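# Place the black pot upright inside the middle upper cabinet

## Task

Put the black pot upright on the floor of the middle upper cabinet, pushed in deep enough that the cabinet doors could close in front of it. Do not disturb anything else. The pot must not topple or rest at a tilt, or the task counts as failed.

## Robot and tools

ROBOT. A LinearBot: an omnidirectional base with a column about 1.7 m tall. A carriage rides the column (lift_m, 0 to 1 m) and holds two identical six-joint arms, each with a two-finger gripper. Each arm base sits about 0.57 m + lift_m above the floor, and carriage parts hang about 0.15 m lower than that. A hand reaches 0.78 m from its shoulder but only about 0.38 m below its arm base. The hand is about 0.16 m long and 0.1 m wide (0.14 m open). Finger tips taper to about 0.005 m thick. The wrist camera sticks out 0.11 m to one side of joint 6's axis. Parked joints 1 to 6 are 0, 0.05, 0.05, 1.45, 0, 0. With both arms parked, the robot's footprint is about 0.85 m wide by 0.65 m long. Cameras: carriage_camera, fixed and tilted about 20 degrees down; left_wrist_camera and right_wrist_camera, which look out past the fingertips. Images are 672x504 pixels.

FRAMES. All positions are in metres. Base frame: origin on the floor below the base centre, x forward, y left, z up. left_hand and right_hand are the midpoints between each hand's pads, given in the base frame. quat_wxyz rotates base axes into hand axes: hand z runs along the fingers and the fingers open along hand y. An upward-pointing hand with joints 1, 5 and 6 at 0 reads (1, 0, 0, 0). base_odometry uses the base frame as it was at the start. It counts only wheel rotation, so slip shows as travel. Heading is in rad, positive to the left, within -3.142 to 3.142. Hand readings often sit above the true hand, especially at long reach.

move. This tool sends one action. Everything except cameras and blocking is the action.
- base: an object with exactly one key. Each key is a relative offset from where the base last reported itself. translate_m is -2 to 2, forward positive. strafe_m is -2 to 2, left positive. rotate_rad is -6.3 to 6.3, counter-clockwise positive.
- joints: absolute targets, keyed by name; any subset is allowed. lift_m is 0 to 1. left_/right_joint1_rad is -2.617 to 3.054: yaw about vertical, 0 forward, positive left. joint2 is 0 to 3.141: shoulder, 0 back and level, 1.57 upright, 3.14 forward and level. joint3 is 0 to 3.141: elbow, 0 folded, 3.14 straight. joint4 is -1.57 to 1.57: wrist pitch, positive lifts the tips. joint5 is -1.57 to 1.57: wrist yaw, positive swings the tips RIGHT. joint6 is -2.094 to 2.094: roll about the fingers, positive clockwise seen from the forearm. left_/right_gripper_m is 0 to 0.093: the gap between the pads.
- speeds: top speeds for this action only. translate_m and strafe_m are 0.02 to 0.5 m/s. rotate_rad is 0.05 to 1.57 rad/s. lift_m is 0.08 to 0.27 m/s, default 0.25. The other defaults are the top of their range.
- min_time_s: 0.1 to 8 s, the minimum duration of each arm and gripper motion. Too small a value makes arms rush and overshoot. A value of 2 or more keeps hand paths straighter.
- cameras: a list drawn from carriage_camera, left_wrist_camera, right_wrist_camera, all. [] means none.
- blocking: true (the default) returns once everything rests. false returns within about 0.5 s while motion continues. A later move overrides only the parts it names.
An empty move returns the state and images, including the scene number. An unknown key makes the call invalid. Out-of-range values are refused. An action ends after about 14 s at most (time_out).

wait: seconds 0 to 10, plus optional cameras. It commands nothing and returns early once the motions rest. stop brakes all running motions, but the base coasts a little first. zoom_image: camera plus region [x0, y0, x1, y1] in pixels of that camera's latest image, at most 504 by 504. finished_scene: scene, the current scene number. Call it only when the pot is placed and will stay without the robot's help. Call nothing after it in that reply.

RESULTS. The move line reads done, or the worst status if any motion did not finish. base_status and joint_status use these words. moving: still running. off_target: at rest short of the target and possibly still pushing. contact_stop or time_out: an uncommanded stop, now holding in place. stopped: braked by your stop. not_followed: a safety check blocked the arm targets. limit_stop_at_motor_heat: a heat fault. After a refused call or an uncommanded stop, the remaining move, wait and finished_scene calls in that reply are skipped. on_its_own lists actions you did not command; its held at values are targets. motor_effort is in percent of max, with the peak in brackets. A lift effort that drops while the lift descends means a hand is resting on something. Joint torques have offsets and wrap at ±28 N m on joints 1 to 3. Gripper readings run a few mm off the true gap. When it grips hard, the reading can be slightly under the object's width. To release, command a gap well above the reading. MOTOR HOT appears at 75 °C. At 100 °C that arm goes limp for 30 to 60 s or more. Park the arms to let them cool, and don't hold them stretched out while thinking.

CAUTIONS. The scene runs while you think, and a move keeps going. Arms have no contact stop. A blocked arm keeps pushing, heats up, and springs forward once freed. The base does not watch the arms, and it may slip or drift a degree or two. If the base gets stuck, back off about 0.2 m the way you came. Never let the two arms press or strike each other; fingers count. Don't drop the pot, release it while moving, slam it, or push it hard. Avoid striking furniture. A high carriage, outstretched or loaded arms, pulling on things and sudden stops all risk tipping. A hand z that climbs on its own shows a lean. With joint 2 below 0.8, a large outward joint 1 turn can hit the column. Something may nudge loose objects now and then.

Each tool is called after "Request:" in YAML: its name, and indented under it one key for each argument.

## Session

Request:
move:

Request:
zoom_image:
  camera: "carriage_camera"
  region: [100, 0, 560, 400]

Scene clock: 0.00 s.
Joint torques (N m): no reading
base_odometry: x=+0.000 y=+0.000 heading=+0.000
base_status: not commanded
joint_positions: lift_m=+0.300 left_joint1_rad=-0.007 left_joint2_rad=+0.045 left_joint3_rad=+0.027 left_joint4_rad=+1.460 left_joint5_rad=-0.018 left_joint6_rad=+0.017 left_gripper_m=+0.09396 right_joint1_rad=-0.002 right_joint2_rad=+0.059 right_joint3_rad=+0.042 right_joint4_rad=+1.500 right_joint5_rad=+0.048 right_joint6_rad=-0.029 right_gripper_m=+0.09396
joint_status: not commanded
motor_effort: lift_m=+23 drive_wheels=-2
left_hand: x=+0.2566 y=+0.3063 z=+1.3012 quat_wxyz=(+0.998, -0.008, +0.064, +0.006) (m; base frame)
right_hand: x=+0.2468 y=-0.3119 z=+1.3058 quat_wxyz=(+0.999, +0.023, +0.044, -0.017) (m; base frame)
pictures: carriage_camera, left_wrist_camera, right_wrist_camera

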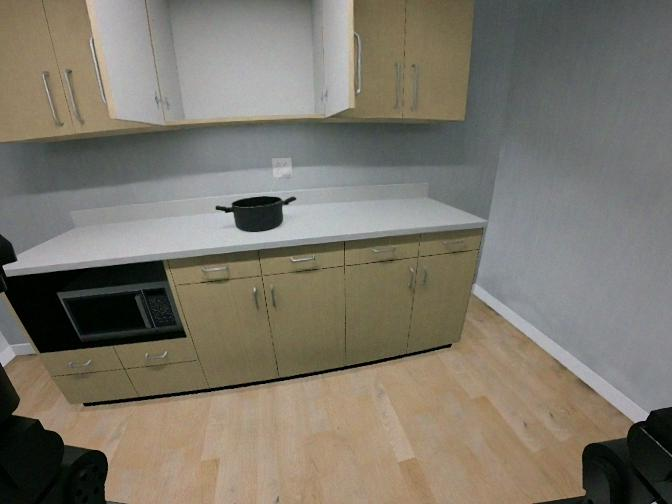

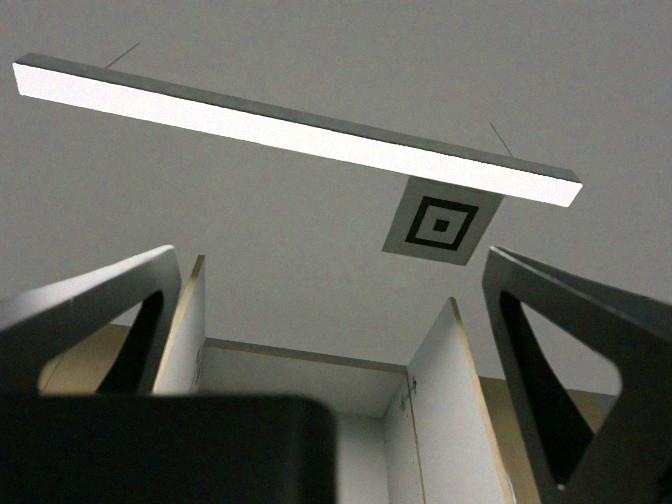

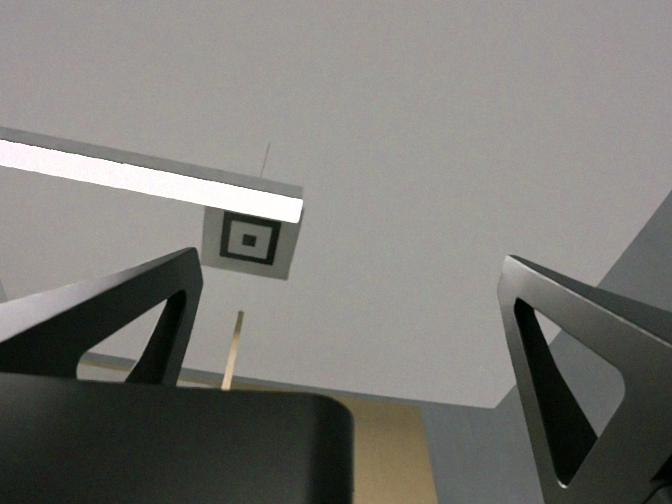

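Scaled by 1.096 from the camera's 672x504 image, which has a finer 960x720 frame.

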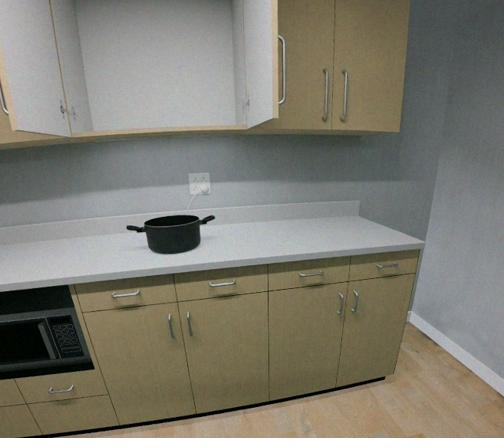

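Request:
move:
  base: {"rotate_rad": 0.254}
  joints: {"lift_m": 0.193}
  speeds: {"rotate_rad": 0.6}

Request:
move:
  base: {"translate_m": 0.35}
  joints: {"left_joint1_rad": -0.348, "left_joint2_rad": 1.93, "left_joint3_rad": 1.345, "left_joint4_rad": 0.62, "left_joint5_rad": -0.348, "left_joint6_rad": -1.3, "right_joint1_rad": 0.288, "right_joint2_rad": 2.251, "right_joint3_rad": 1.85, "right_joint4_rad": 0.445, "right_joint5_rad": 0.288, "right_joint6_rad": 1.3}
  speeds: {"translate_m": 0.2}
  min_time_s: 2.5
  cameras: ["all"]

Request:
zoom_image:
  camera: "carriage_camera"
  region: [180, 120, 480, 300]

Scene clock: 7.70 s.
Joint torques (N m): left_arm=[-0.12 4.59 5.6 -0.16 0.06 0.03] | right_arm=[-0.12 4.59 5.15 -0.34 -0.06 -0.01]
move: done
base_odometry: x=+0.000 y=+0.000 heading=+0.254
base_status: done
joint_positions: lift_m=+0.193 left_joint1_rad=-0.007 left_joint2_rad=+0.045 left_joint3_rad=+0.027 left_joint4_rad=+1.460 left_joint5_rad=-0.018 left_joint6_rad=+0.017 left_gripper_m=+0.09396 right_joint1_rad=-0.002 right_joint2_rad=+0.059 right_joint3_rad=+0.042 right_joint4_rad=+1.500 right_joint5_rad=+0.048 right_joint6_rad=-0.029 right_gripper_m=+0.09396
joint_status: all done
motor_effort: lift_m=+21(22) drive_wheels=+2(11)
left_hand: x=+0.2566 y=+0.3063 z=+1.1944 quat_wxyz=(+0.998, -0.008, +0.064, +0.006) (m; base frame)
right_hand: x=+0.2468 y=-0.3119 z=+1.1991 quat_wxyz=(+0.999, +0.023, +0.044, -0.017) (m; base frame)
pictures: none

Scene clock: 10.63 s.
Joint torques (N m): left_arm=[-0.77 -12.38 9.59 2.26 -0.11 -0.03] | right_arm=[0.38 -14.68 9.2 2.06 0.18 0.07]
move: done
base_odometry: x=+0.338 y=+0.088 heading=+0.255
base_status: done
joint_positions: lift_m=+0.193 left_joint1_rad=-0.341 left_joint2_rad=+1.926 left_joint3_rad=+1.315 left_joint4_rad=+0.624 left_joint5_rad=-0.335 left_joint6_rad=-1.287 left_gripper_m=+0.09398 right_joint1_rad=+0.282 right_joint2_rad=+2.254 right_joint3_rad=+1.814 right_joint4_rad=+0.441 right_joint5_rad=+0.273 right_joint6_rad=+1.285 right_gripper_m=+0.09396
joint_status: all done
motor_effort: lift_m=+21(21) drive_wheels=-7(14)
left_hand: x=+0.7934 y=+0.1616 z=+1.0401 quat_wxyz=(+0.567, -0.421, +0.562, -0.430) (m; base frame)
right_hand: x=+0.8846 y=-0.1605 z=+1.0356 quat_wxyz=(+0.564, +0.421, +0.568, +0.427) (m; base frame)
pictures: carriage_camera, left_wrist_camera, right_wrist_camera

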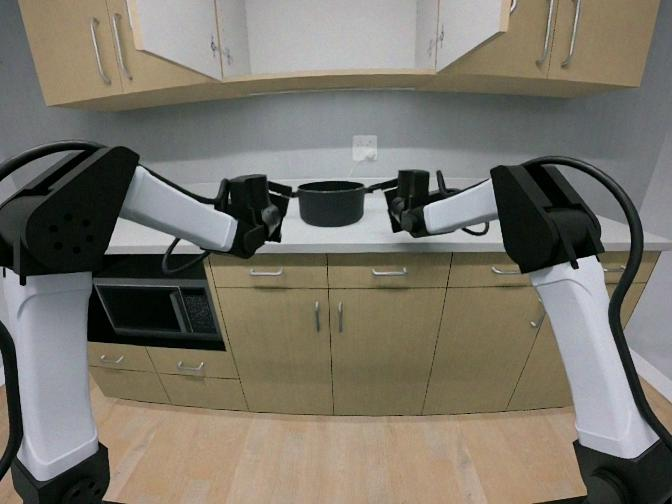

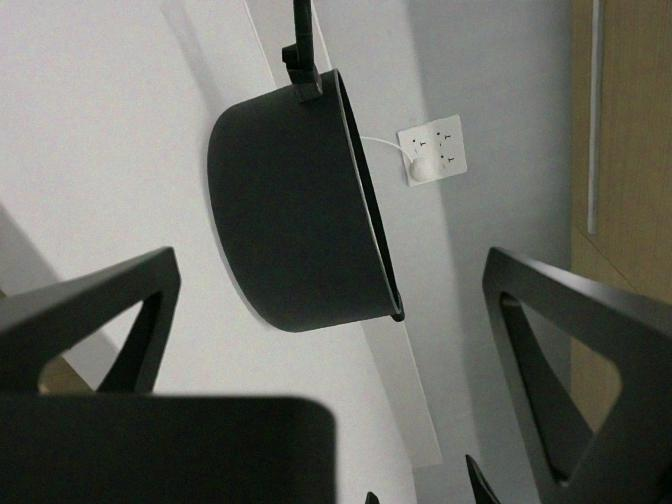

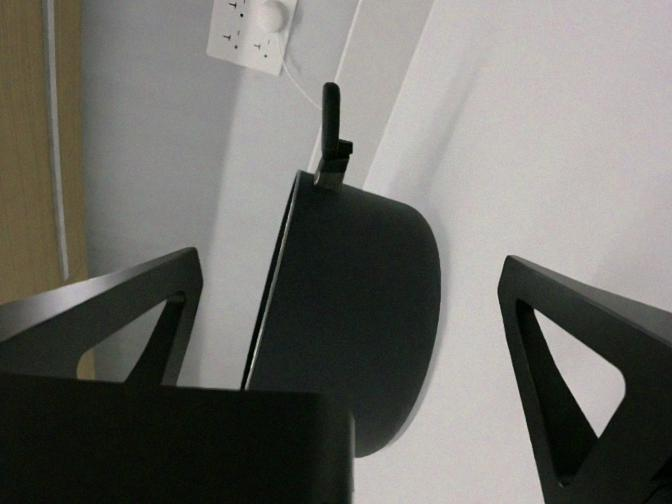

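Scaled by 1.680 from the camera's 672x504 image, which has a finer 960x720 frame.

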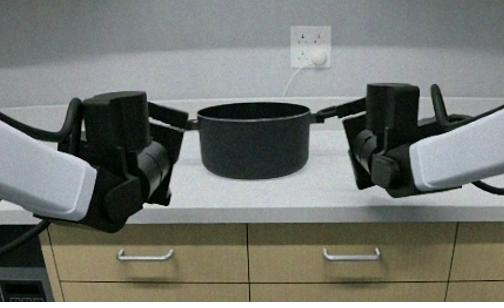

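Request:
move:
  base: {"strafe_m": 0.036}
  joints: {"lift_m": 0.188, "left_joint3_rad": 1.325, "left_joint4_rad": 0.64}
  speeds: {"strafe_m": 0.12}

Request:
move:
  base: {"translate_m": 0.17}
  speeds: {"translate_m": 0.15}
  cameras: ["all"]

Scene clock: 14.07 s.
Joint torques (N m): left_arm=[-0.4 -12.9 7.66 2.44 -0.06 -0.04] | right_arm=[-0.2 -14.86 8.88 2.12 0.13 0.05]
move: done
base_odometry: x=+0.330 y=+0.123 heading=+0.255
base_status: done
joint_positions: lift_m=+0.188 left_joint1_rad=-0.344 left_joint2_rad=+1.931 left_joint3_rad=+1.316 left_joint4_rad=+0.626 left_joint5_rad=-0.339 left_joint6_rad=-1.289 left_gripper_m=+0.09398 right_joint1_rad=+0.289 right_joint2_rad=+2.257 right_joint3_rad=+1.819 right_joint4_rad=+0.435 right_joint5_rad=+0.276 right_joint6_rad=+1.287 right_gripper_m=+0.09396
joint_status: all done
motor_effort: lift_m=+21(21) drive_wheels=+0(9)
left_hand: x=+0.7937 y=+0.1600 z=+1.0331 quat_wxyz=(+0.566, -0.422, +0.563, -0.429) (m; base frame)
right_hand: x=+0.8841 y=-0.1562 z=+1.0299 quat_wxyz=(+0.562, +0.421, +0.570, +0.427) (m; base frame)
pictures: none

Scene clock: 16.17 s.
Joint torques (N m): left_arm=[-0.36 -12.96 7.64 2.46 -0.05 -0.03] | right_arm=[-0.23 -14.82 8.81 2.15 0.13 0.06]
move: done
base_odometry: x=+0.494 y=+0.166 heading=+0.255
base_status: done
joint_positions: lift_m=+0.188 left_joint1_rad=-0.346 left_joint2_rad=+1.931 left_joint3_rad=+1.316 left_joint4_rad=+0.626 left_joint5_rad=-0.339 left_joint6_rad=-1.289 left_gripper_m=+0.09398 right_joint1_rad=+0.289 right_joint2_rad=+2.257 right_joint3_rad=+1.819 right_joint4_rad=+0.435 right_joint5_rad=+0.276 right_joint6_rad=+1.287 right_gripper_m=+0.09396
joint_status: not commanded
motor_effort: lift_m=+21(21) drive_wheels=-5(8)
left_hand: x=+0.7936 y=+0.1594 z=+1.0331 quat_wxyz=(+0.566, -0.422, +0.563, -0.430) (m; base frame)
right_hand: x=+0.8841 y=-0.1564 z=+1.0299 quat_wxyz=(+0.562, +0.421, +0.569, +0.427) (m; base frame)
pictures: carriage_camera, left_wrist_camera, right_wrist_camera

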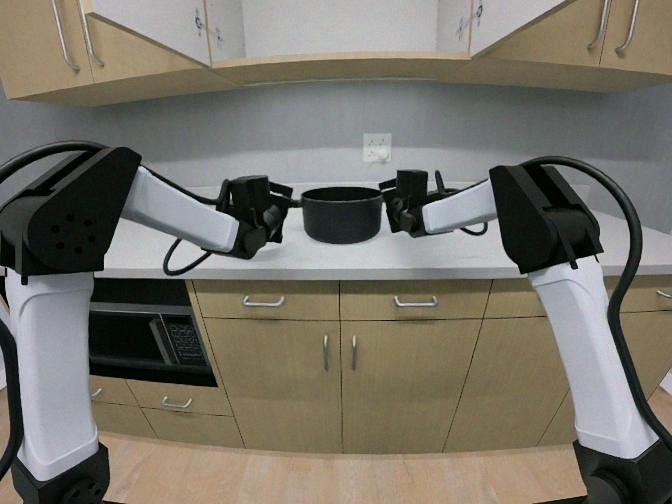

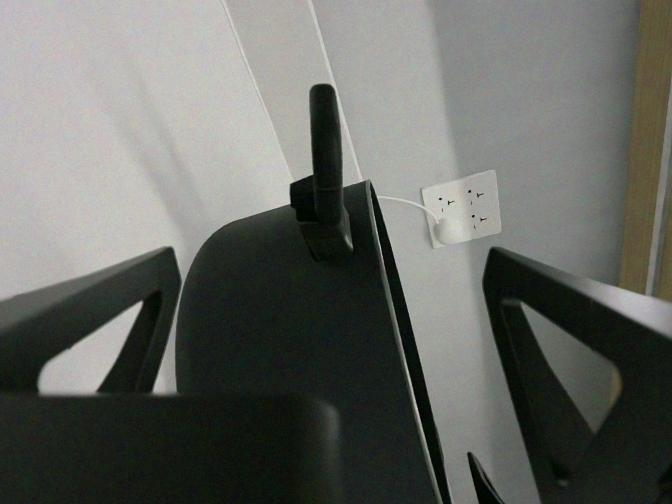

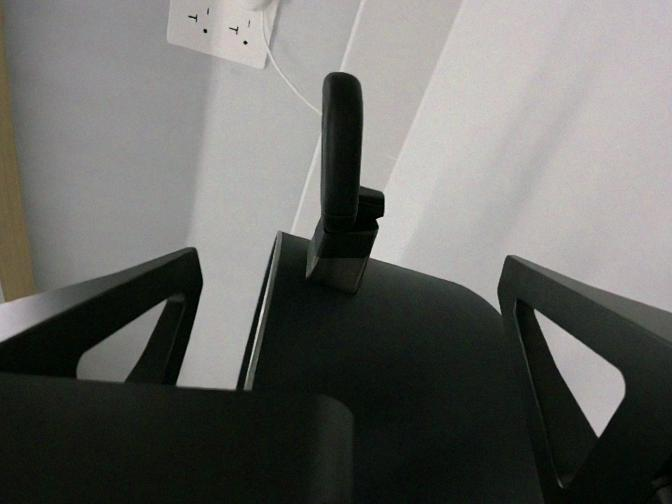

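Request:
move:
  base: {"translate_m": 0.07}
  joints: {"lift_m": 0.191, "left_joint1_rad": -0.33, "left_joint5_rad": -0.33, "right_joint1_rad": 0.272, "right_joint5_rad": 0.268}
  speeds: {"translate_m": 0.1}
  cameras: ["all"]

Scene clock: 20.07 s.
Joint torques (N m): left_arm=[0.38 -12.93 7.69 2.37 0.12 -0.02] | right_arm=[-0.23 -14.93 8.79 2.12 -0.07 0.05]
move: done
base_odometry: x=+0.562 y=+0.184 heading=+0.256
base_status: done
joint_positions: lift_m=+0.191 left_joint1_rad=-0.334 left_joint2_rad=+1.931 left_joint3_rad=+1.316 left_joint4_rad=+0.631 left_joint5_rad=-0.339 left_joint6_rad=-1.289 left_gripper_m=+0.09398 right_joint1_rad=+0.274 right_joint2_rad=+2.257 right_joint3_rad=+1.821 right_joint4_rad=+0.434 right_joint5_rad=+0.276 right_joint6_rad=+1.287 right_gripper_m=+0.09396
joint_status: all done
motor_effort: lift_m=+24(27) drive_wheels=-6(10)
left_hand: x=+0.7951 y=+0.1657 z=+1.0369 quat_wxyz=(+0.569, -0.424, +0.559, -0.428) (m; base frame)
right_hand: x=+0.8865 y=-0.1662 z=+1.0327 quat_wxyz=(+0.566, +0.425, +0.566, +0.423) (m; base frame)
pictures: carriage_camera, left_wrist_camera, right_wrist_camera

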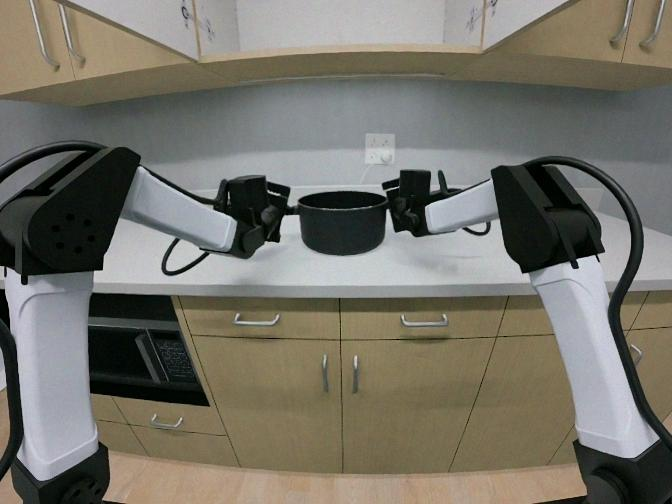

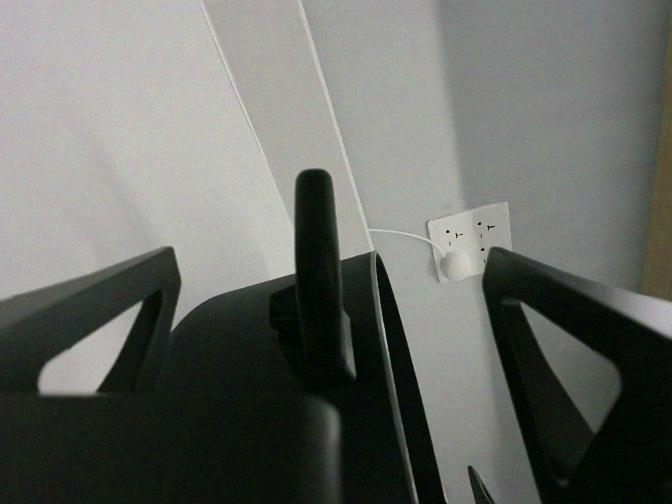

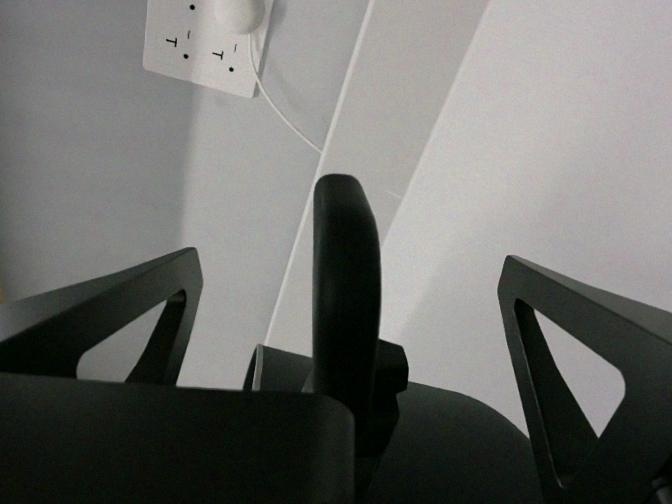

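Request:
move:
  joints: {"left_gripper_m": 0.004, "right_gripper_m": 0.004}
  min_time_s: 1.2
  cameras: ["left_wrist_camera", "right_wrist_camera"]

Scene clock: 22.20 s.
Joint torques (N m): left_arm=[0.32 -12.89 7.65 2.45 0.11 0.17] | right_arm=[0.4 -15.13 8.57 2.04 -0.13 0.03]
move: off_target
base_odometry: x=+0.562 y=+0.184 heading=+0.256
base_status: not commanded
joint_positions: lift_m=+0.191 left_joint1_rad=-0.334 left_joint2_rad=+1.931 left_joint3_rad=+1.316 left_joint4_rad=+0.625 left_joint5_rad=-0.339 left_joint6_rad=-1.306 left_gripper_m=+0.01089 right_joint1_rad=+0.266 right_joint2_rad=+2.259 right_joint3_rad=+1.823 right_joint4_rad=+0.442 right_joint5_rad=+0.278 right_joint6_rad=+1.288 right_gripper_m=+0.02313
joint_status: left_gripper_m off_target (ended at +0.01093, target +0.00400); right_gripper_m off_target (ended at +0.02315, target +0.00400)
motor_effort: lift_m=+24(24) drive_wheels=-5(7)
left_hand: x=+0.7952 y=+0.1661 z=+1.0353 quat_wxyz=(+0.565, -0.430, +0.557, -0.431) (m; base frame)
right_hand: x=+0.8880 y=-0.1720 z=+1.0345 quat_wxyz=(+0.569, +0.427, +0.561, +0.422) (m; base frame)
pictures: left_wrist_camera, right_wrist_camera

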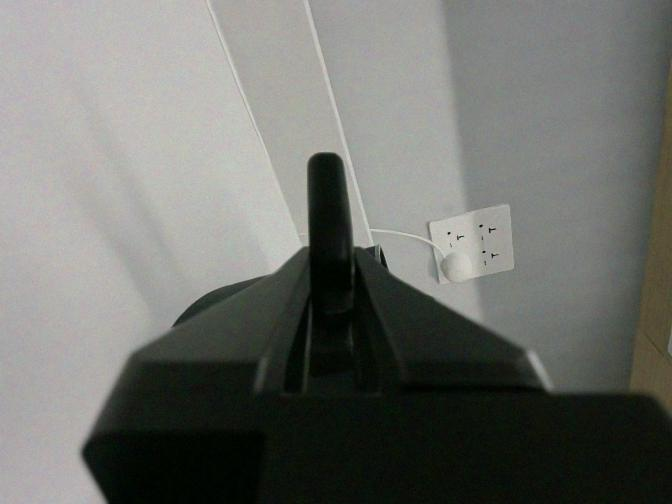

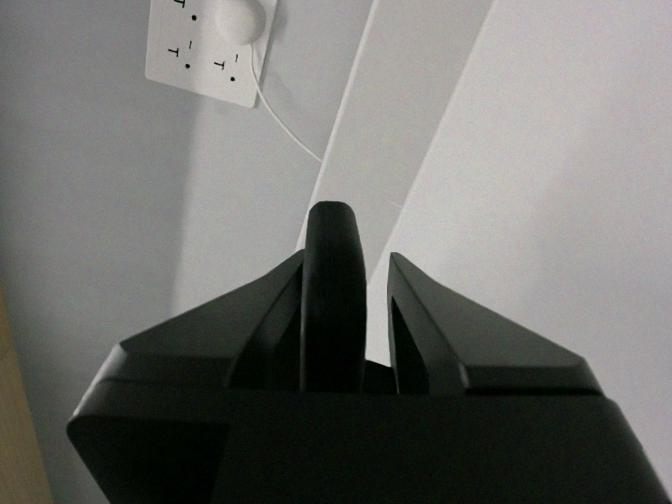

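Request:
move:
  joints: {"right_gripper_m": 0.04}
  min_time_s: 0.4

Request:
move:
  joints: {"right_joint1_rad": 0.25, "right_joint5_rad": 0.254}
  min_time_s: 0.5

Request:
move:
  joints: {"right_gripper_m": 0.004}
  min_time_s: 0.8
  cameras: ["right_wrist_camera"]

Scene clock: 23.77 s.
Joint torques (N m): left_arm=[0.32 -12.98 7.68 2.53 0.12 0.22] | right_arm=[0.49 -15.16 8.47 2.06 -0.13 0.02]
move: done
base_odometry: x=+0.562 y=+0.184 heading=+0.256
base_status: not commanded
joint_positions: lift_m=+0.191 left_joint1_rad=-0.334 left_joint2_rad=+1.932 left_joint3_rad=+1.316 left_joint4_rad=+0.620 left_joint5_rad=-0.339 left_joint6_rad=-1.310 left_gripper_m=+0.01089 right_joint1_rad=+0.266 right_joint2_rad=+2.259 right_joint3_rad=+1.823 right_joint4_rad=+0.439 right_joint5_rad=+0.278 right_joint6_rad=+1.291 right_gripper_m=+0.03991
joint_status: all done
motor_effort: lift_m=+24(24) drive_wheels=-4(6)
left_hand: x=+0.7953 y=+0.1660 z=+1.0339 quat_wxyz=(+0.563, -0.432, +0.558, -0.430) (m; base frame)
right_hand: x=+0.8880 y=-0.1720 z=+1.0340 quat_wxyz=(+0.568, +0.428, +0.561, +0.423) (m; base frame)
pictures: none

Scene clock: 24.57 s.
Joint torques (N m): left_arm=[0.28 -12.9 7.66 2.5 0.12 0.21] | right_arm=[-0.61 -15.2 8.58 2.07 -0.18 0.03]
move: done
base_odometry: x=+0.562 y=+0.184 heading=+0.256
base_status: not commanded
joint_positions: lift_m=+0.191 left_joint1_rad=-0.334 left_joint2_rad=+1.932 left_joint3_rad=+1.316 left_joint4_rad=+0.620 left_joint5_rad=-0.339 left_joint6_rad=-1.310 left_gripper_m=+0.01089 right_joint1_rad=+0.255 right_joint2_rad=+2.259 right_joint3_rad=+1.823 right_joint4_rad=+0.439 right_joint5_rad=+0.269 right_joint6_rad=+1.291 right_gripper_m=+0.03991
joint_status: all done
motor_effort: lift_m=+24(24) drive_wheels=-5(6)
left_hand: x=+0.7953 y=+0.1660 z=+1.0339 quat_wxyz=(+0.563, -0.432, +0.558, -0.430) (m; base frame)
right_hand: x=+0.8893 y=-0.1772 z=+1.0340 quat_wxyz=(+0.568, +0.429, +0.561, +0.422) (m; base frame)
pictures: none

Scene clock: 25.67 s.
Joint torques (N m): left_arm=[0.34 -13.01 7.65 2.49 0.11 0.22] | right_arm=[-0.53 -15.15 8.58 2 -0.1 0.12]
move: off_target
base_odometry: x=+0.562 y=+0.184 heading=+0.256
base_status: not commanded
joint_positions: lift_m=+0.191 left_joint1_rad=-0.334 left_joint2_rad=+1.932 left_joint3_rad=+1.316 left_joint4_rad=+0.622 left_joint5_rad=-0.339 left_joint6_rad=-1.310 left_gripper_m=+0.01089 right_joint1_rad=+0.255 right_joint2_rad=+2.260 right_joint3_rad=+1.823 right_joint4_rad=+0.444 right_joint5_rad=+0.260 right_joint6_rad=+1.282 right_gripper_m=+0.02282
joint_status: right_gripper_m off_target (ended at +0.02285, target +0.00400)
motor_effort: lift_m=+24(24) drive_wheels=-5(6)
left_hand: x=+0.7953 y=+0.1660 z=+1.0344 quat_wxyz=(+0.563, -0.431, +0.558, -0.431) (m; base frame)
right_hand: x=+0.8894 y=-0.1756 z=+1.0348 quat_wxyz=(+0.569, +0.423, +0.563, +0.424) (m; base frame)
pictures: right_wrist_camera

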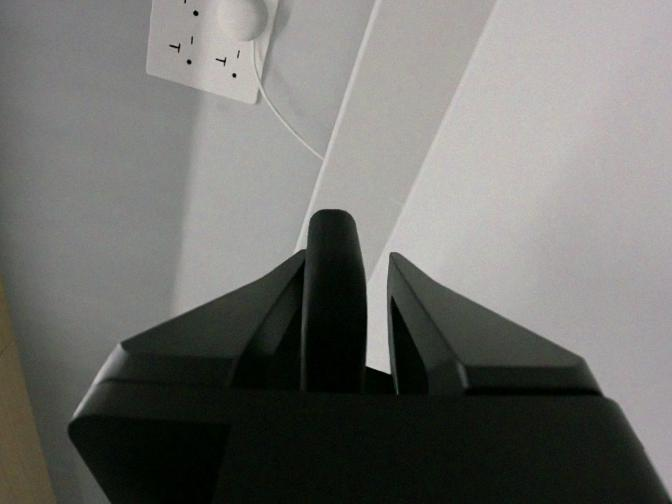

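Request:
move:
  joints: {"right_gripper_m": 0.04}
  min_time_s: 0.3

Request:
move:
  joints: {"right_joint1_rad": 0.234, "right_joint5_rad": 0.25}
  min_time_s: 0.5

Request:
move:
  joints: {"right_gripper_m": 0.004}
  min_time_s: 0.8
  cameras: ["right_wrist_camera"]

Scene clock: 27.67 s.
Joint torques (N m): left_arm=[0.31 -13.03 7.61 2.49 0.13 0.21] | right_arm=[-0.5 -15.19 8.47 2.06 -0.09 0.05]
move: done
base_odometry: x=+0.562 y=+0.184 heading=+0.256
base_status: not commanded
joint_positions: lift_m=+0.191 left_joint1_rad=-0.334 left_joint2_rad=+1.932 left_joint3_rad=+1.316 left_joint4_rad=+0.620 left_joint5_rad=-0.339 left_joint6_rad=-1.310 left_gripper_m=+0.01089 right_joint1_rad=+0.255 right_joint2_rad=+2.260 right_joint3_rad=+1.823 right_joint4_rad=+0.441 right_joint5_rad=+0.260 right_joint6_rad=+1.286 right_gripper_m=+0.03991
joint_status: all done
motor_effort: lift_m=+24(24) drive_wheels=-6(6)
left_hand: x=+0.7953 y=+0.1659 z=+1.0339 quat_wxyz=(+0.563, -0.432, +0.558, -0.431) (m; base frame)
right_hand: x=+0.8894 y=-0.1756 z=+1.0342 quat_wxyz=(+0.568, +0.425, +0.563, +0.424) (m; base frame)
pictures: none

Scene clock: 28.47 s.
Joint torques (N m): left_arm=[0.27 -13 7.61 2.5 0.13 0.23] | right_arm=[-0.35 -15.25 8.5 2.03 -0.14 0.08]
move: done
base_odometry: x=+0.562 y=+0.184 heading=+0.256
base_status: not commanded
joint_positions: lift_m=+0.191 left_joint1_rad=-0.334 left_joint2_rad=+1.932 left_joint3_rad=+1.316 left_joint4_rad=+0.620 left_joint5_rad=-0.339 left_joint6_rad=-1.310 left_gripper_m=+0.01089 right_joint1_rad=+0.237 right_joint2_rad=+2.260 right_joint3_rad=+1.823 right_joint4_rad=+0.441 right_joint5_rad=+0.260 right_joint6_rad=+1.286 right_gripper_m=+0.03991
joint_status: all done
motor_effort: lift_m=+24(24) drive_wheels=-5(6)
left_hand: x=+0.7953 y=+0.1659 z=+1.0339 quat_wxyz=(+0.563, -0.432, +0.558, -0.431) (m; base frame)
right_hand: x=+0.8916 y=-0.1879 z=+1.0342 quat_wxyz=(+0.572, +0.430, +0.560, +0.419) (m; base frame)
pictures: none

Scene clock: 29.57 s.
Joint torques (N m): left_arm=[0.35 -13.05 7.62 2.5 0.11 0.22] | right_arm=[-0.43 -15.21 8.2 1.77 -0.08 -0.24]
move: off_target
base_odometry: x=+0.562 y=+0.184 heading=+0.256
base_status: not commanded
joint_positions: lift_m=+0.191 left_joint1_rad=-0.334 left_joint2_rad=+1.932 left_joint3_rad=+1.316 left_joint4_rad=+0.620 left_joint5_rad=-0.339 left_joint6_rad=-1.310 left_gripper_m=+0.01089 right_joint1_rad=+0.237 right_joint2_rad=+2.260 right_joint3_rad=+1.828 right_joint4_rad=+0.466 right_joint5_rad=+0.255 right_joint6_rad=+1.311 right_gripper_m=+0.01125
joint_status: right_gripper_m off_target (ended at +0.01128, target +0.00400)
motor_effort: lift_m=+24(24) drive_wheels=-6(6)
left_hand: x=+0.7953 y=+0.1659 z=+1.0339 quat_wxyz=(+0.563, -0.432, +0.558, -0.431) (m; base frame)
right_hand: x=+0.8918 y=-0.1870 z=+1.0425 quat_wxyz=(+0.572, +0.431, +0.545, +0.435) (m; base frame)
pictures: right_wrist_camera

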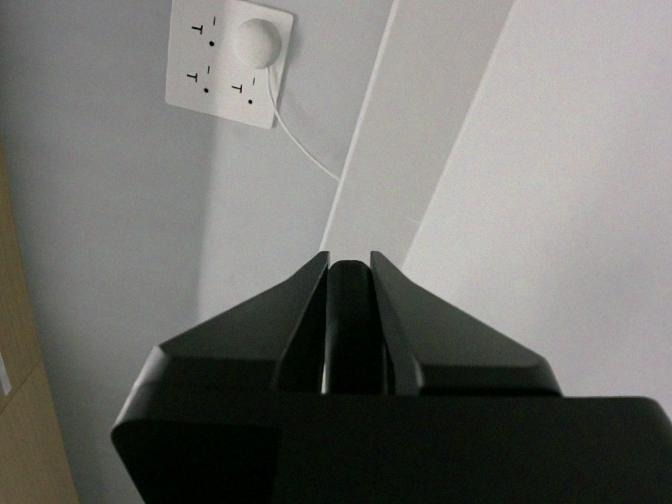

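Request:
move:
  joints: {"lift_m": 0.27, "left_joint4_rad": 0.735, "right_joint4_rad": 0.54}
  min_time_s: 0.9
  speeds: {"lift_m": 0.09}
  cameras: ["all"]

Request:
zoom_image:
  camera: "carriage_camera"
  region: [230, 150, 450, 310]

Scene clock: 31.93 s.
Joint torques (N m): left_arm=[0.17 -16.92 9.06 4.09 0.1 0.52] | right_arm=[-0.38 -19.51 8.62 3.61 0.01 -0.4]
move: off_target
base_odometry: x=+0.562 y=+0.184 heading=+0.256
base_status: not commanded
joint_positions: lift_m=+0.270 left_joint1_rad=-0.332 left_joint2_rad=+1.969 left_joint3_rad=+1.300 left_joint4_rad=+0.576 left_joint5_rad=-0.339 left_joint6_rad=-1.337 left_gripper_m=+0.01089 right_joint1_rad=+0.237 right_joint2_rad=+2.300 right_joint3_rad=+1.822 right_joint4_rad=+0.395 right_joint5_rad=+0.249 right_joint6_rad=+1.328 right_gripper_m=+0.01125
joint_status: left_joint4_rad off_target (ended at +0.576, target +0.735); right_joint4_rad off_target (ended at +0.395, target +0.540); the others done
motor_effort: lift_m=+25(28) drive_wheels=+1(6)
left_hand: x=+0.7981 y=+0.1662 z=+1.0738 quat_wxyz=(+0.538, -0.450, +0.584, -0.408) (m; base frame)
right_hand: x=+0.8965 y=-0.1848 z=+1.0749 quat_wxyz=(+0.541, +0.451, +0.580, +0.409) (m; base frame)
pictures: carriage_camera, left_wrist_camera, right_wrist_camera

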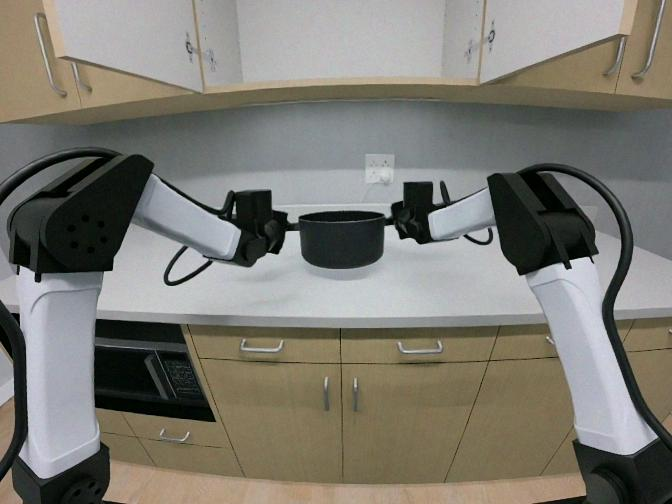

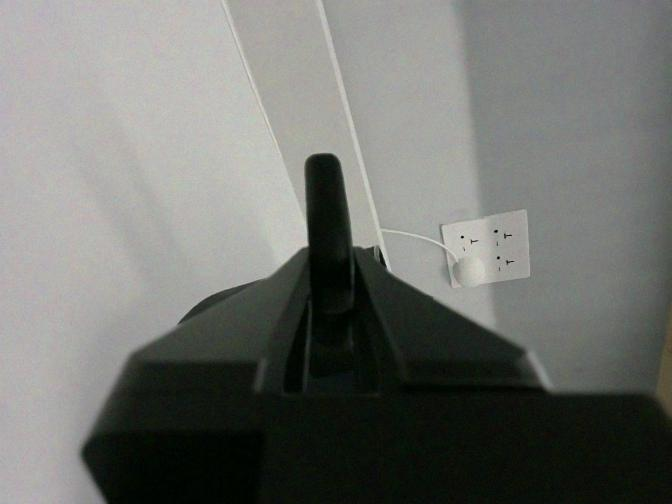

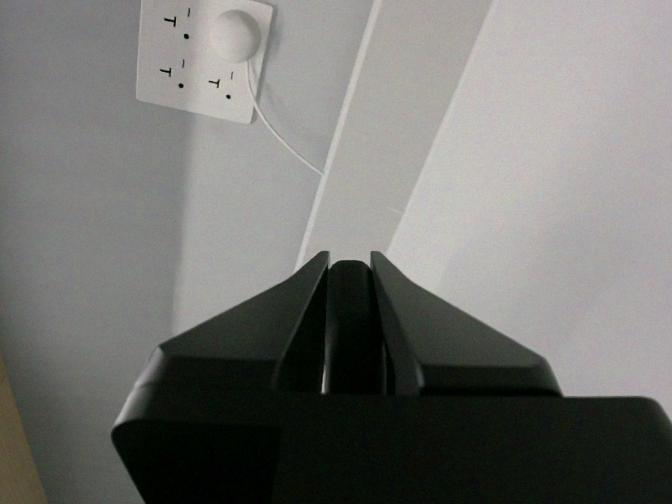

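Scaled by 2.291 from the camera's 672x504 image, which has a finer 960x720 frame.

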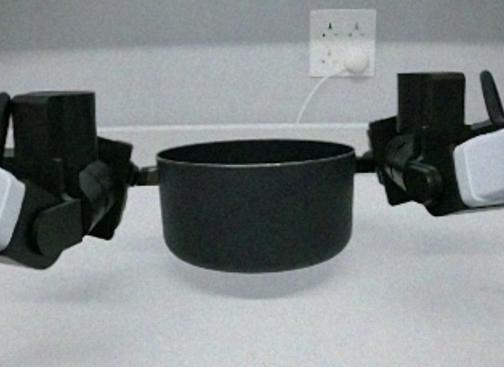

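Request:
move:
  base: {"translate_m": -0.44}
  joints: {"lift_m": 0.42}
  speeds: {"translate_m": 0.3, "lift_m": 0.12}

Request:
move:
  joints: {"lift_m": 0.795}
  speeds: {"lift_m": 0.25}
  cameras: ["all"]

Request:
zoom_image:
  camera: "carriage_camera"
  region: [150, 60, 550, 360]

Scene clock: 37.23 s.
Joint torques (N m): left_arm=[-0.12 -17.91 9.33 4.13 0.06 0.58] | right_arm=[-0.29 -20.56 8.83 3.66 0.07 -0.39]
move: done
base_odometry: x=+0.136 y=+0.073 heading=+0.256
base_status: done
joint_positions: lift_m=+0.420 left_joint1_rad=-0.330 left_joint2_rad=+1.978 left_joint3_rad=+1.297 left_joint4_rad=+0.572 left_joint5_rad=-0.336 left_joint6_rad=-1.342 left_gripper_m=+0.01089 right_joint1_rad=+0.237 right_joint2_rad=+2.309 right_joint3_rad=+1.819 right_joint4_rad=+0.392 right_joint5_rad=+0.245 right_joint6_rad=+1.331 right_gripper_m=+0.01125
joint_status: all done
motor_effort: lift_m=+25(29) drive_wheels=-2(13)
left_hand: x=+0.7991 y=+0.1670 z=+1.2165 quat_wxyz=(+0.534, -0.454, +0.588, -0.405) (m; base frame)
right_hand: x=+0.8973 y=-0.1840 z=+1.2166 quat_wxyz=(+0.536, +0.453, +0.585, +0.407) (m; base frame)
pictures: none

Scene clock: 39.43 s.
Joint torques (N m): left_arm=[-0.16 -18.45 9.76 4.07 0.06 0.6] | right_arm=[-0.35 -21.23 9.31 3.54 0.09 -0.45]
move: done
base_odometry: x=+0.136 y=+0.073 heading=+0.256
base_status: not commanded
joint_positions: lift_m=+0.795 left_joint1_rad=-0.330 left_joint2_rad=+1.982 left_joint3_rad=+1.291 left_joint4_rad=+0.577 left_joint5_rad=-0.336 left_joint6_rad=-1.346 left_gripper_m=+0.01089 right_joint1_rad=+0.237 right_joint2_rad=+2.315 right_joint3_rad=+1.813 right_joint4_rad=+0.400 right_joint5_rad=+0.245 right_joint6_rad=+1.335 right_gripper_m=+0.01125
joint_status: all done
motor_effort: lift_m=+25(30) drive_wheels=-3(3)
left_hand: x=+0.7989 y=+0.1671 z=+1.5875 quat_wxyz=(+0.532, -0.455, +0.589, -0.404) (m; base frame)
right_hand: x=+0.8976 y=-0.1839 z=+1.5863 quat_wxyz=(+0.534, +0.454, +0.586, +0.407) (m; base frame)
pictures: carriage_camera, left_wrist_camera, right_wrist_camera

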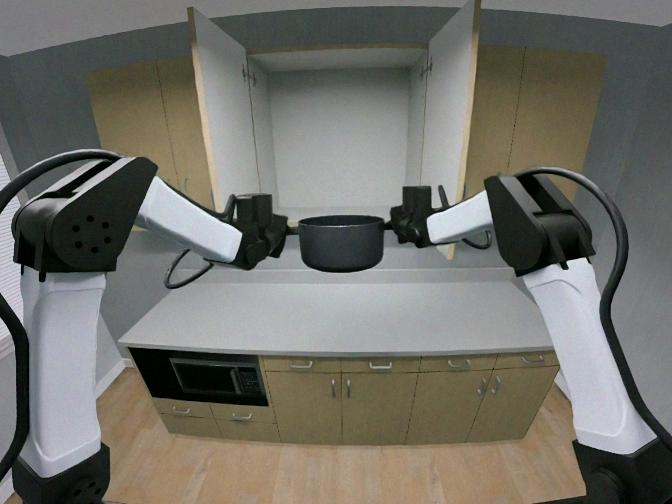

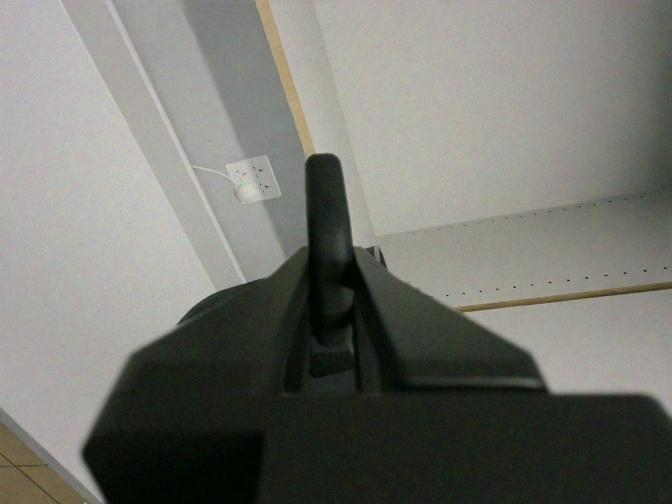

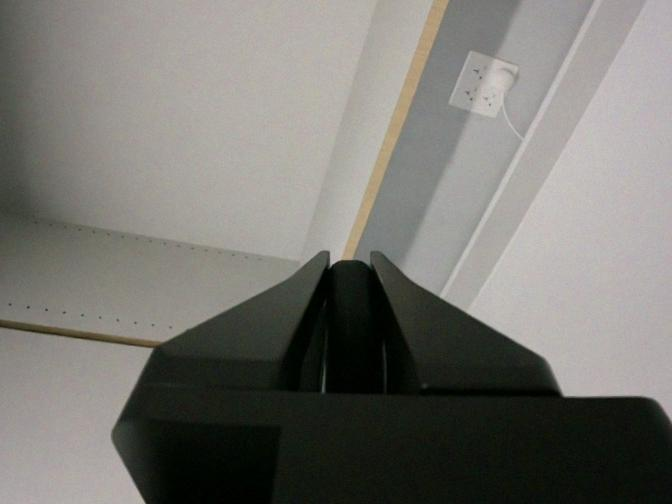

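Scaled by 1.260 from the camera's 672x504 image, which has a finer 960x720 frame.

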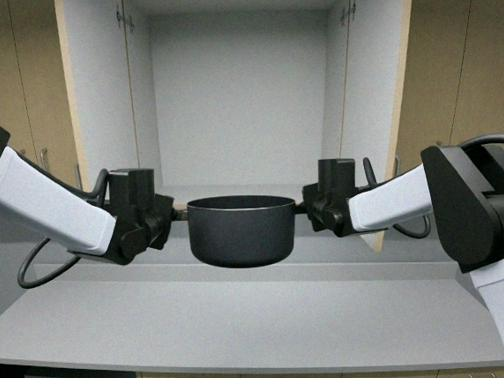

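Request:
move:
  base: {"translate_m": 0.58}
  speeds: {"translate_m": 0.22}
  cameras: ["carriage_camera", "left_wrist_camera", "right_wrist_camera"]

Request:
zoom_image:
  camera: "carriage_camera"
  region: [220, 170, 470, 320]

Scene clock: 44.13 s.
Joint torques (N m): left_arm=[-0.24 -18.3 9.8 4.13 0.06 0.63] | right_arm=[-0.38 -21.27 9.21 3.6 0.1 -0.48]
move: done
base_odometry: x=+0.697 y=+0.220 heading=+0.257
base_status: done
joint_positions: lift_m=+0.795 left_joint1_rad=-0.328 left_joint2_rad=+1.982 left_joint3_rad=+1.291 left_joint4_rad=+0.573 left_joint5_rad=-0.336 left_joint6_rad=-1.346 left_gripper_m=+0.01089 right_joint1_rad=+0.237 right_joint2_rad=+2.315 right_joint3_rad=+1.813 right_joint4_rad=+0.396 right_joint5_rad=+0.245 right_joint6_rad=+1.335 right_gripper_m=+0.01125
joint_status: not commanded
motor_effort: lift_m=+25(25) drive_wheels=-5(11)
left_hand: x=+0.7989 y=+0.1678 z=+1.5865 quat_wxyz=(+0.531, -0.456, +0.590, -0.403) (m; base frame)
right_hand: x=+0.8975 y=-0.1839 z=+1.5853 quat_wxyz=(+0.533, +0.455, +0.587, +0.405) (m; base frame)
pictures: carriage_camera, left_wrist_camera, right_wrist_camera

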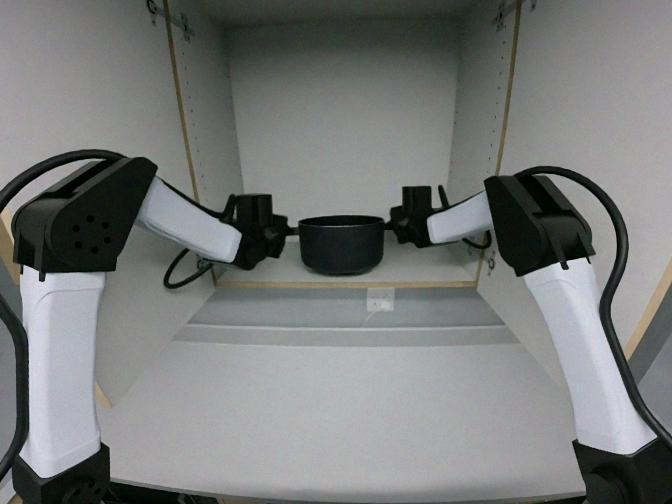

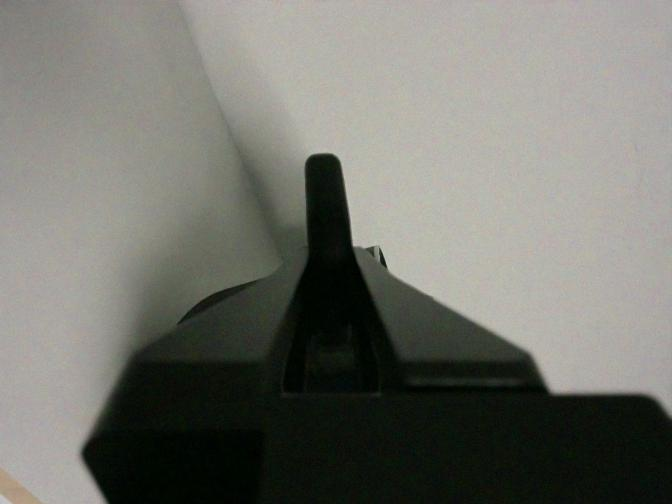

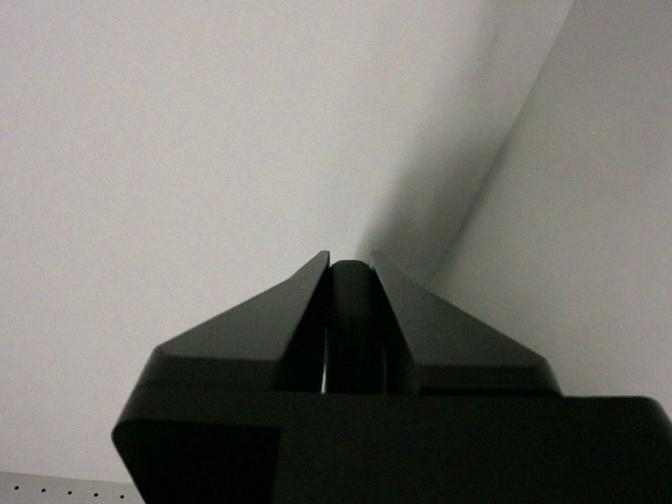

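Scaled by 2.016 from the camera's 672x504 image, which has a finer 960x720 frame.

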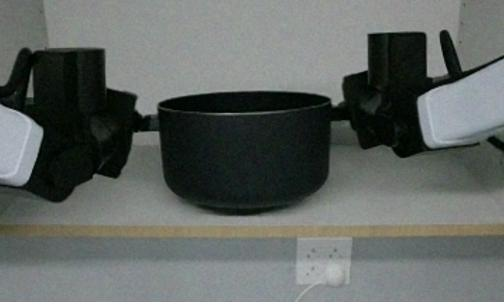

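Request:
move:
  base: {"translate_m": 0.132}
  speeds: {"translate_m": 0.1}

Request:
move:
  joints: {"lift_m": 0.745}
  speeds: {"lift_m": 0.12}
  cameras: ["carriage_camera"]

Request:
zoom_image:
  camera: "carriage_camera"
  region: [220, 170, 470, 320]

Scene clock: 47.37 s.
Joint torques (N m): left_arm=[1.46 -14.75 11.77 4.27 0.66 0.62] | right_arm=[-0.61 -17.25 10.45 4.38 -0.09 -0.47]
move: done
base_odometry: x=+0.824 y=+0.254 heading=+0.257
base_status: done
joint_positions: lift_m=+0.795 left_joint1_rad=-0.346 left_joint2_rad=+1.950 left_joint3_rad=+1.270 left_joint4_rad=+0.558 left_joint5_rad=-0.399 left_joint6_rad=-1.346 left_gripper_m=+0.01089 right_joint1_rad=+0.239 right_joint2_rad=+2.279 right_joint3_rad=+1.798 right_joint4_rad=+0.325 right_joint5_rad=+0.261 right_joint6_rad=+1.336 right_gripper_m=+0.01125
joint_status: not commanded
motor_effort: lift_m=+24(25) drive_wheels=+8(12)
left_hand: x=+0.7899 y=+0.1709 z=+1.5921 quat_wxyz=(+0.542, -0.467, +0.581, -0.388) (m; base frame)
right_hand: x=+0.8900 y=-0.1869 z=+1.5850 quat_wxyz=(+0.525, +0.465, +0.599, +0.387) (m; base frame)
pictures: none

Scene clock: 48.20 s.
Joint torques (N m): left_arm=[1.88 -12.4 11.77 3.67 0.77 0.53] | right_arm=[-0.61 -14.31 10.5 3.46 -0.14 -0.28]
move: done
base_odometry: x=+0.824 y=+0.254 heading=+0.257
base_status: not commanded
joint_positions: lift_m=+0.745 left_joint1_rad=-0.350 left_joint2_rad=+1.928 left_joint3_rad=+1.270 left_joint4_rad=+0.610 left_joint5_rad=-0.408 left_joint6_rad=-1.339 left_gripper_m=+0.01089 right_joint1_rad=+0.240 right_joint2_rad=+2.252 right_joint3_rad=+1.798 right_joint4_rad=+0.408 right_joint5_rad=+0.263 right_joint6_rad=+1.317 right_gripper_m=+0.01125
joint_status: all done
on_its_own: left_joint4_rad moved +0.053 toward your old target +0.735; right_joint4_rad moved +0.084 toward your old target +0.540
motor_effort: lift_m=+21(22) drive_wheels=+9(9)
left_hand: x=+0.7878 y=+0.1707 z=+1.5667 quat_wxyz=(+0.558, -0.460, +0.557, -0.408) (m; base frame)
right_hand: x=+0.8887 y=-0.1872 z=+1.5733 quat_wxyz=(+0.554, +0.445, +0.569, +0.413) (m; base frame)
pictures: carriage_camera

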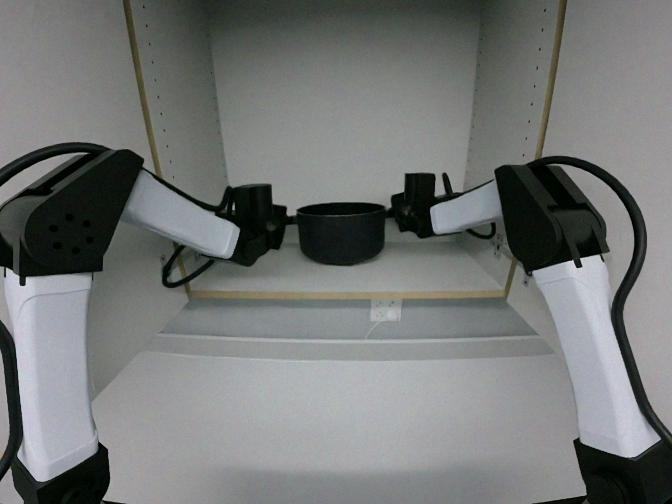

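Scaled by 2.016 from the camera's 672x504 image, which has a finer 960x720 frame.

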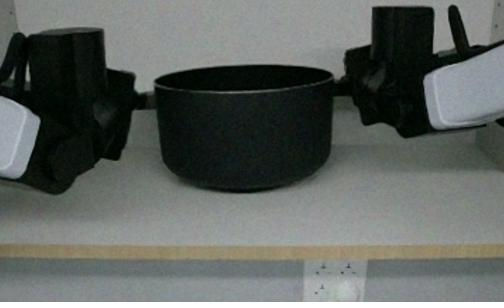

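Request:
move:
  base: {"translate_m": -0.015}
  speeds: {"translate_m": 0.06}
  cameras: ["carriage_camera"]

Request:
zoom_image:
  camera: "carriage_camera"
  region: [220, 170, 470, 320]

Scene clock: 49.90 s.
Joint torques (N m): left_arm=[0.34 -15.21 11.4 3.51 0.25 0.51] | right_arm=[-0.57 -17.58 10.45 3.01 -0.06 -0.33]
move: done
base_odometry: x=+0.810 y=+0.250 heading=+0.257
base_status: done
joint_positions: lift_m=+0.745 left_joint1_rad=-0.334 left_joint2_rad=+1.954 left_joint3_rad=+1.274 left_joint4_rad=+0.627 left_joint5_rad=-0.355 left_joint6_rad=-1.337 left_gripper_m=+0.01089 right_joint1_rad=+0.240 right_joint2_rad=+2.281 right_joint3_rad=+1.798 right_joint4_rad=+0.448 right_joint5_rad=+0.254 right_joint6_rad=+1.321 right_gripper_m=+0.01120
joint_status: not commanded
motor_effort: lift_m=+21(22) drive_wheels=-1(8)
left_hand: x=+0.7940 y=+0.1692 z=+1.5577 quat_wxyz=(+0.549, -0.450, +0.568, -0.416) (m; base frame)
right_hand: x=+0.8929 y=-0.1848 z=+1.5638 quat_wxyz=(+0.554, +0.443, +0.567, +0.420) (m; base frame)
pictures: carriage_camera

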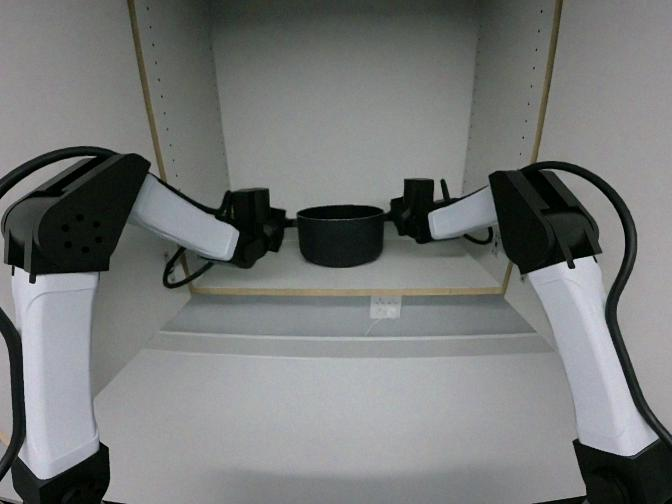

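Scaled by 2.016 from the camera's 672x504 image, which has a finer 960x720 frame.

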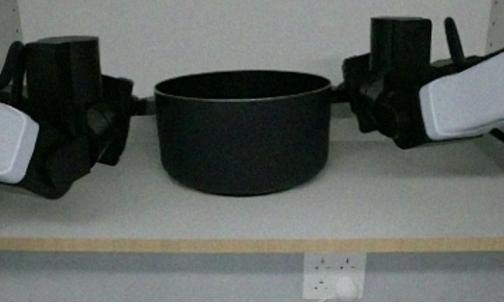

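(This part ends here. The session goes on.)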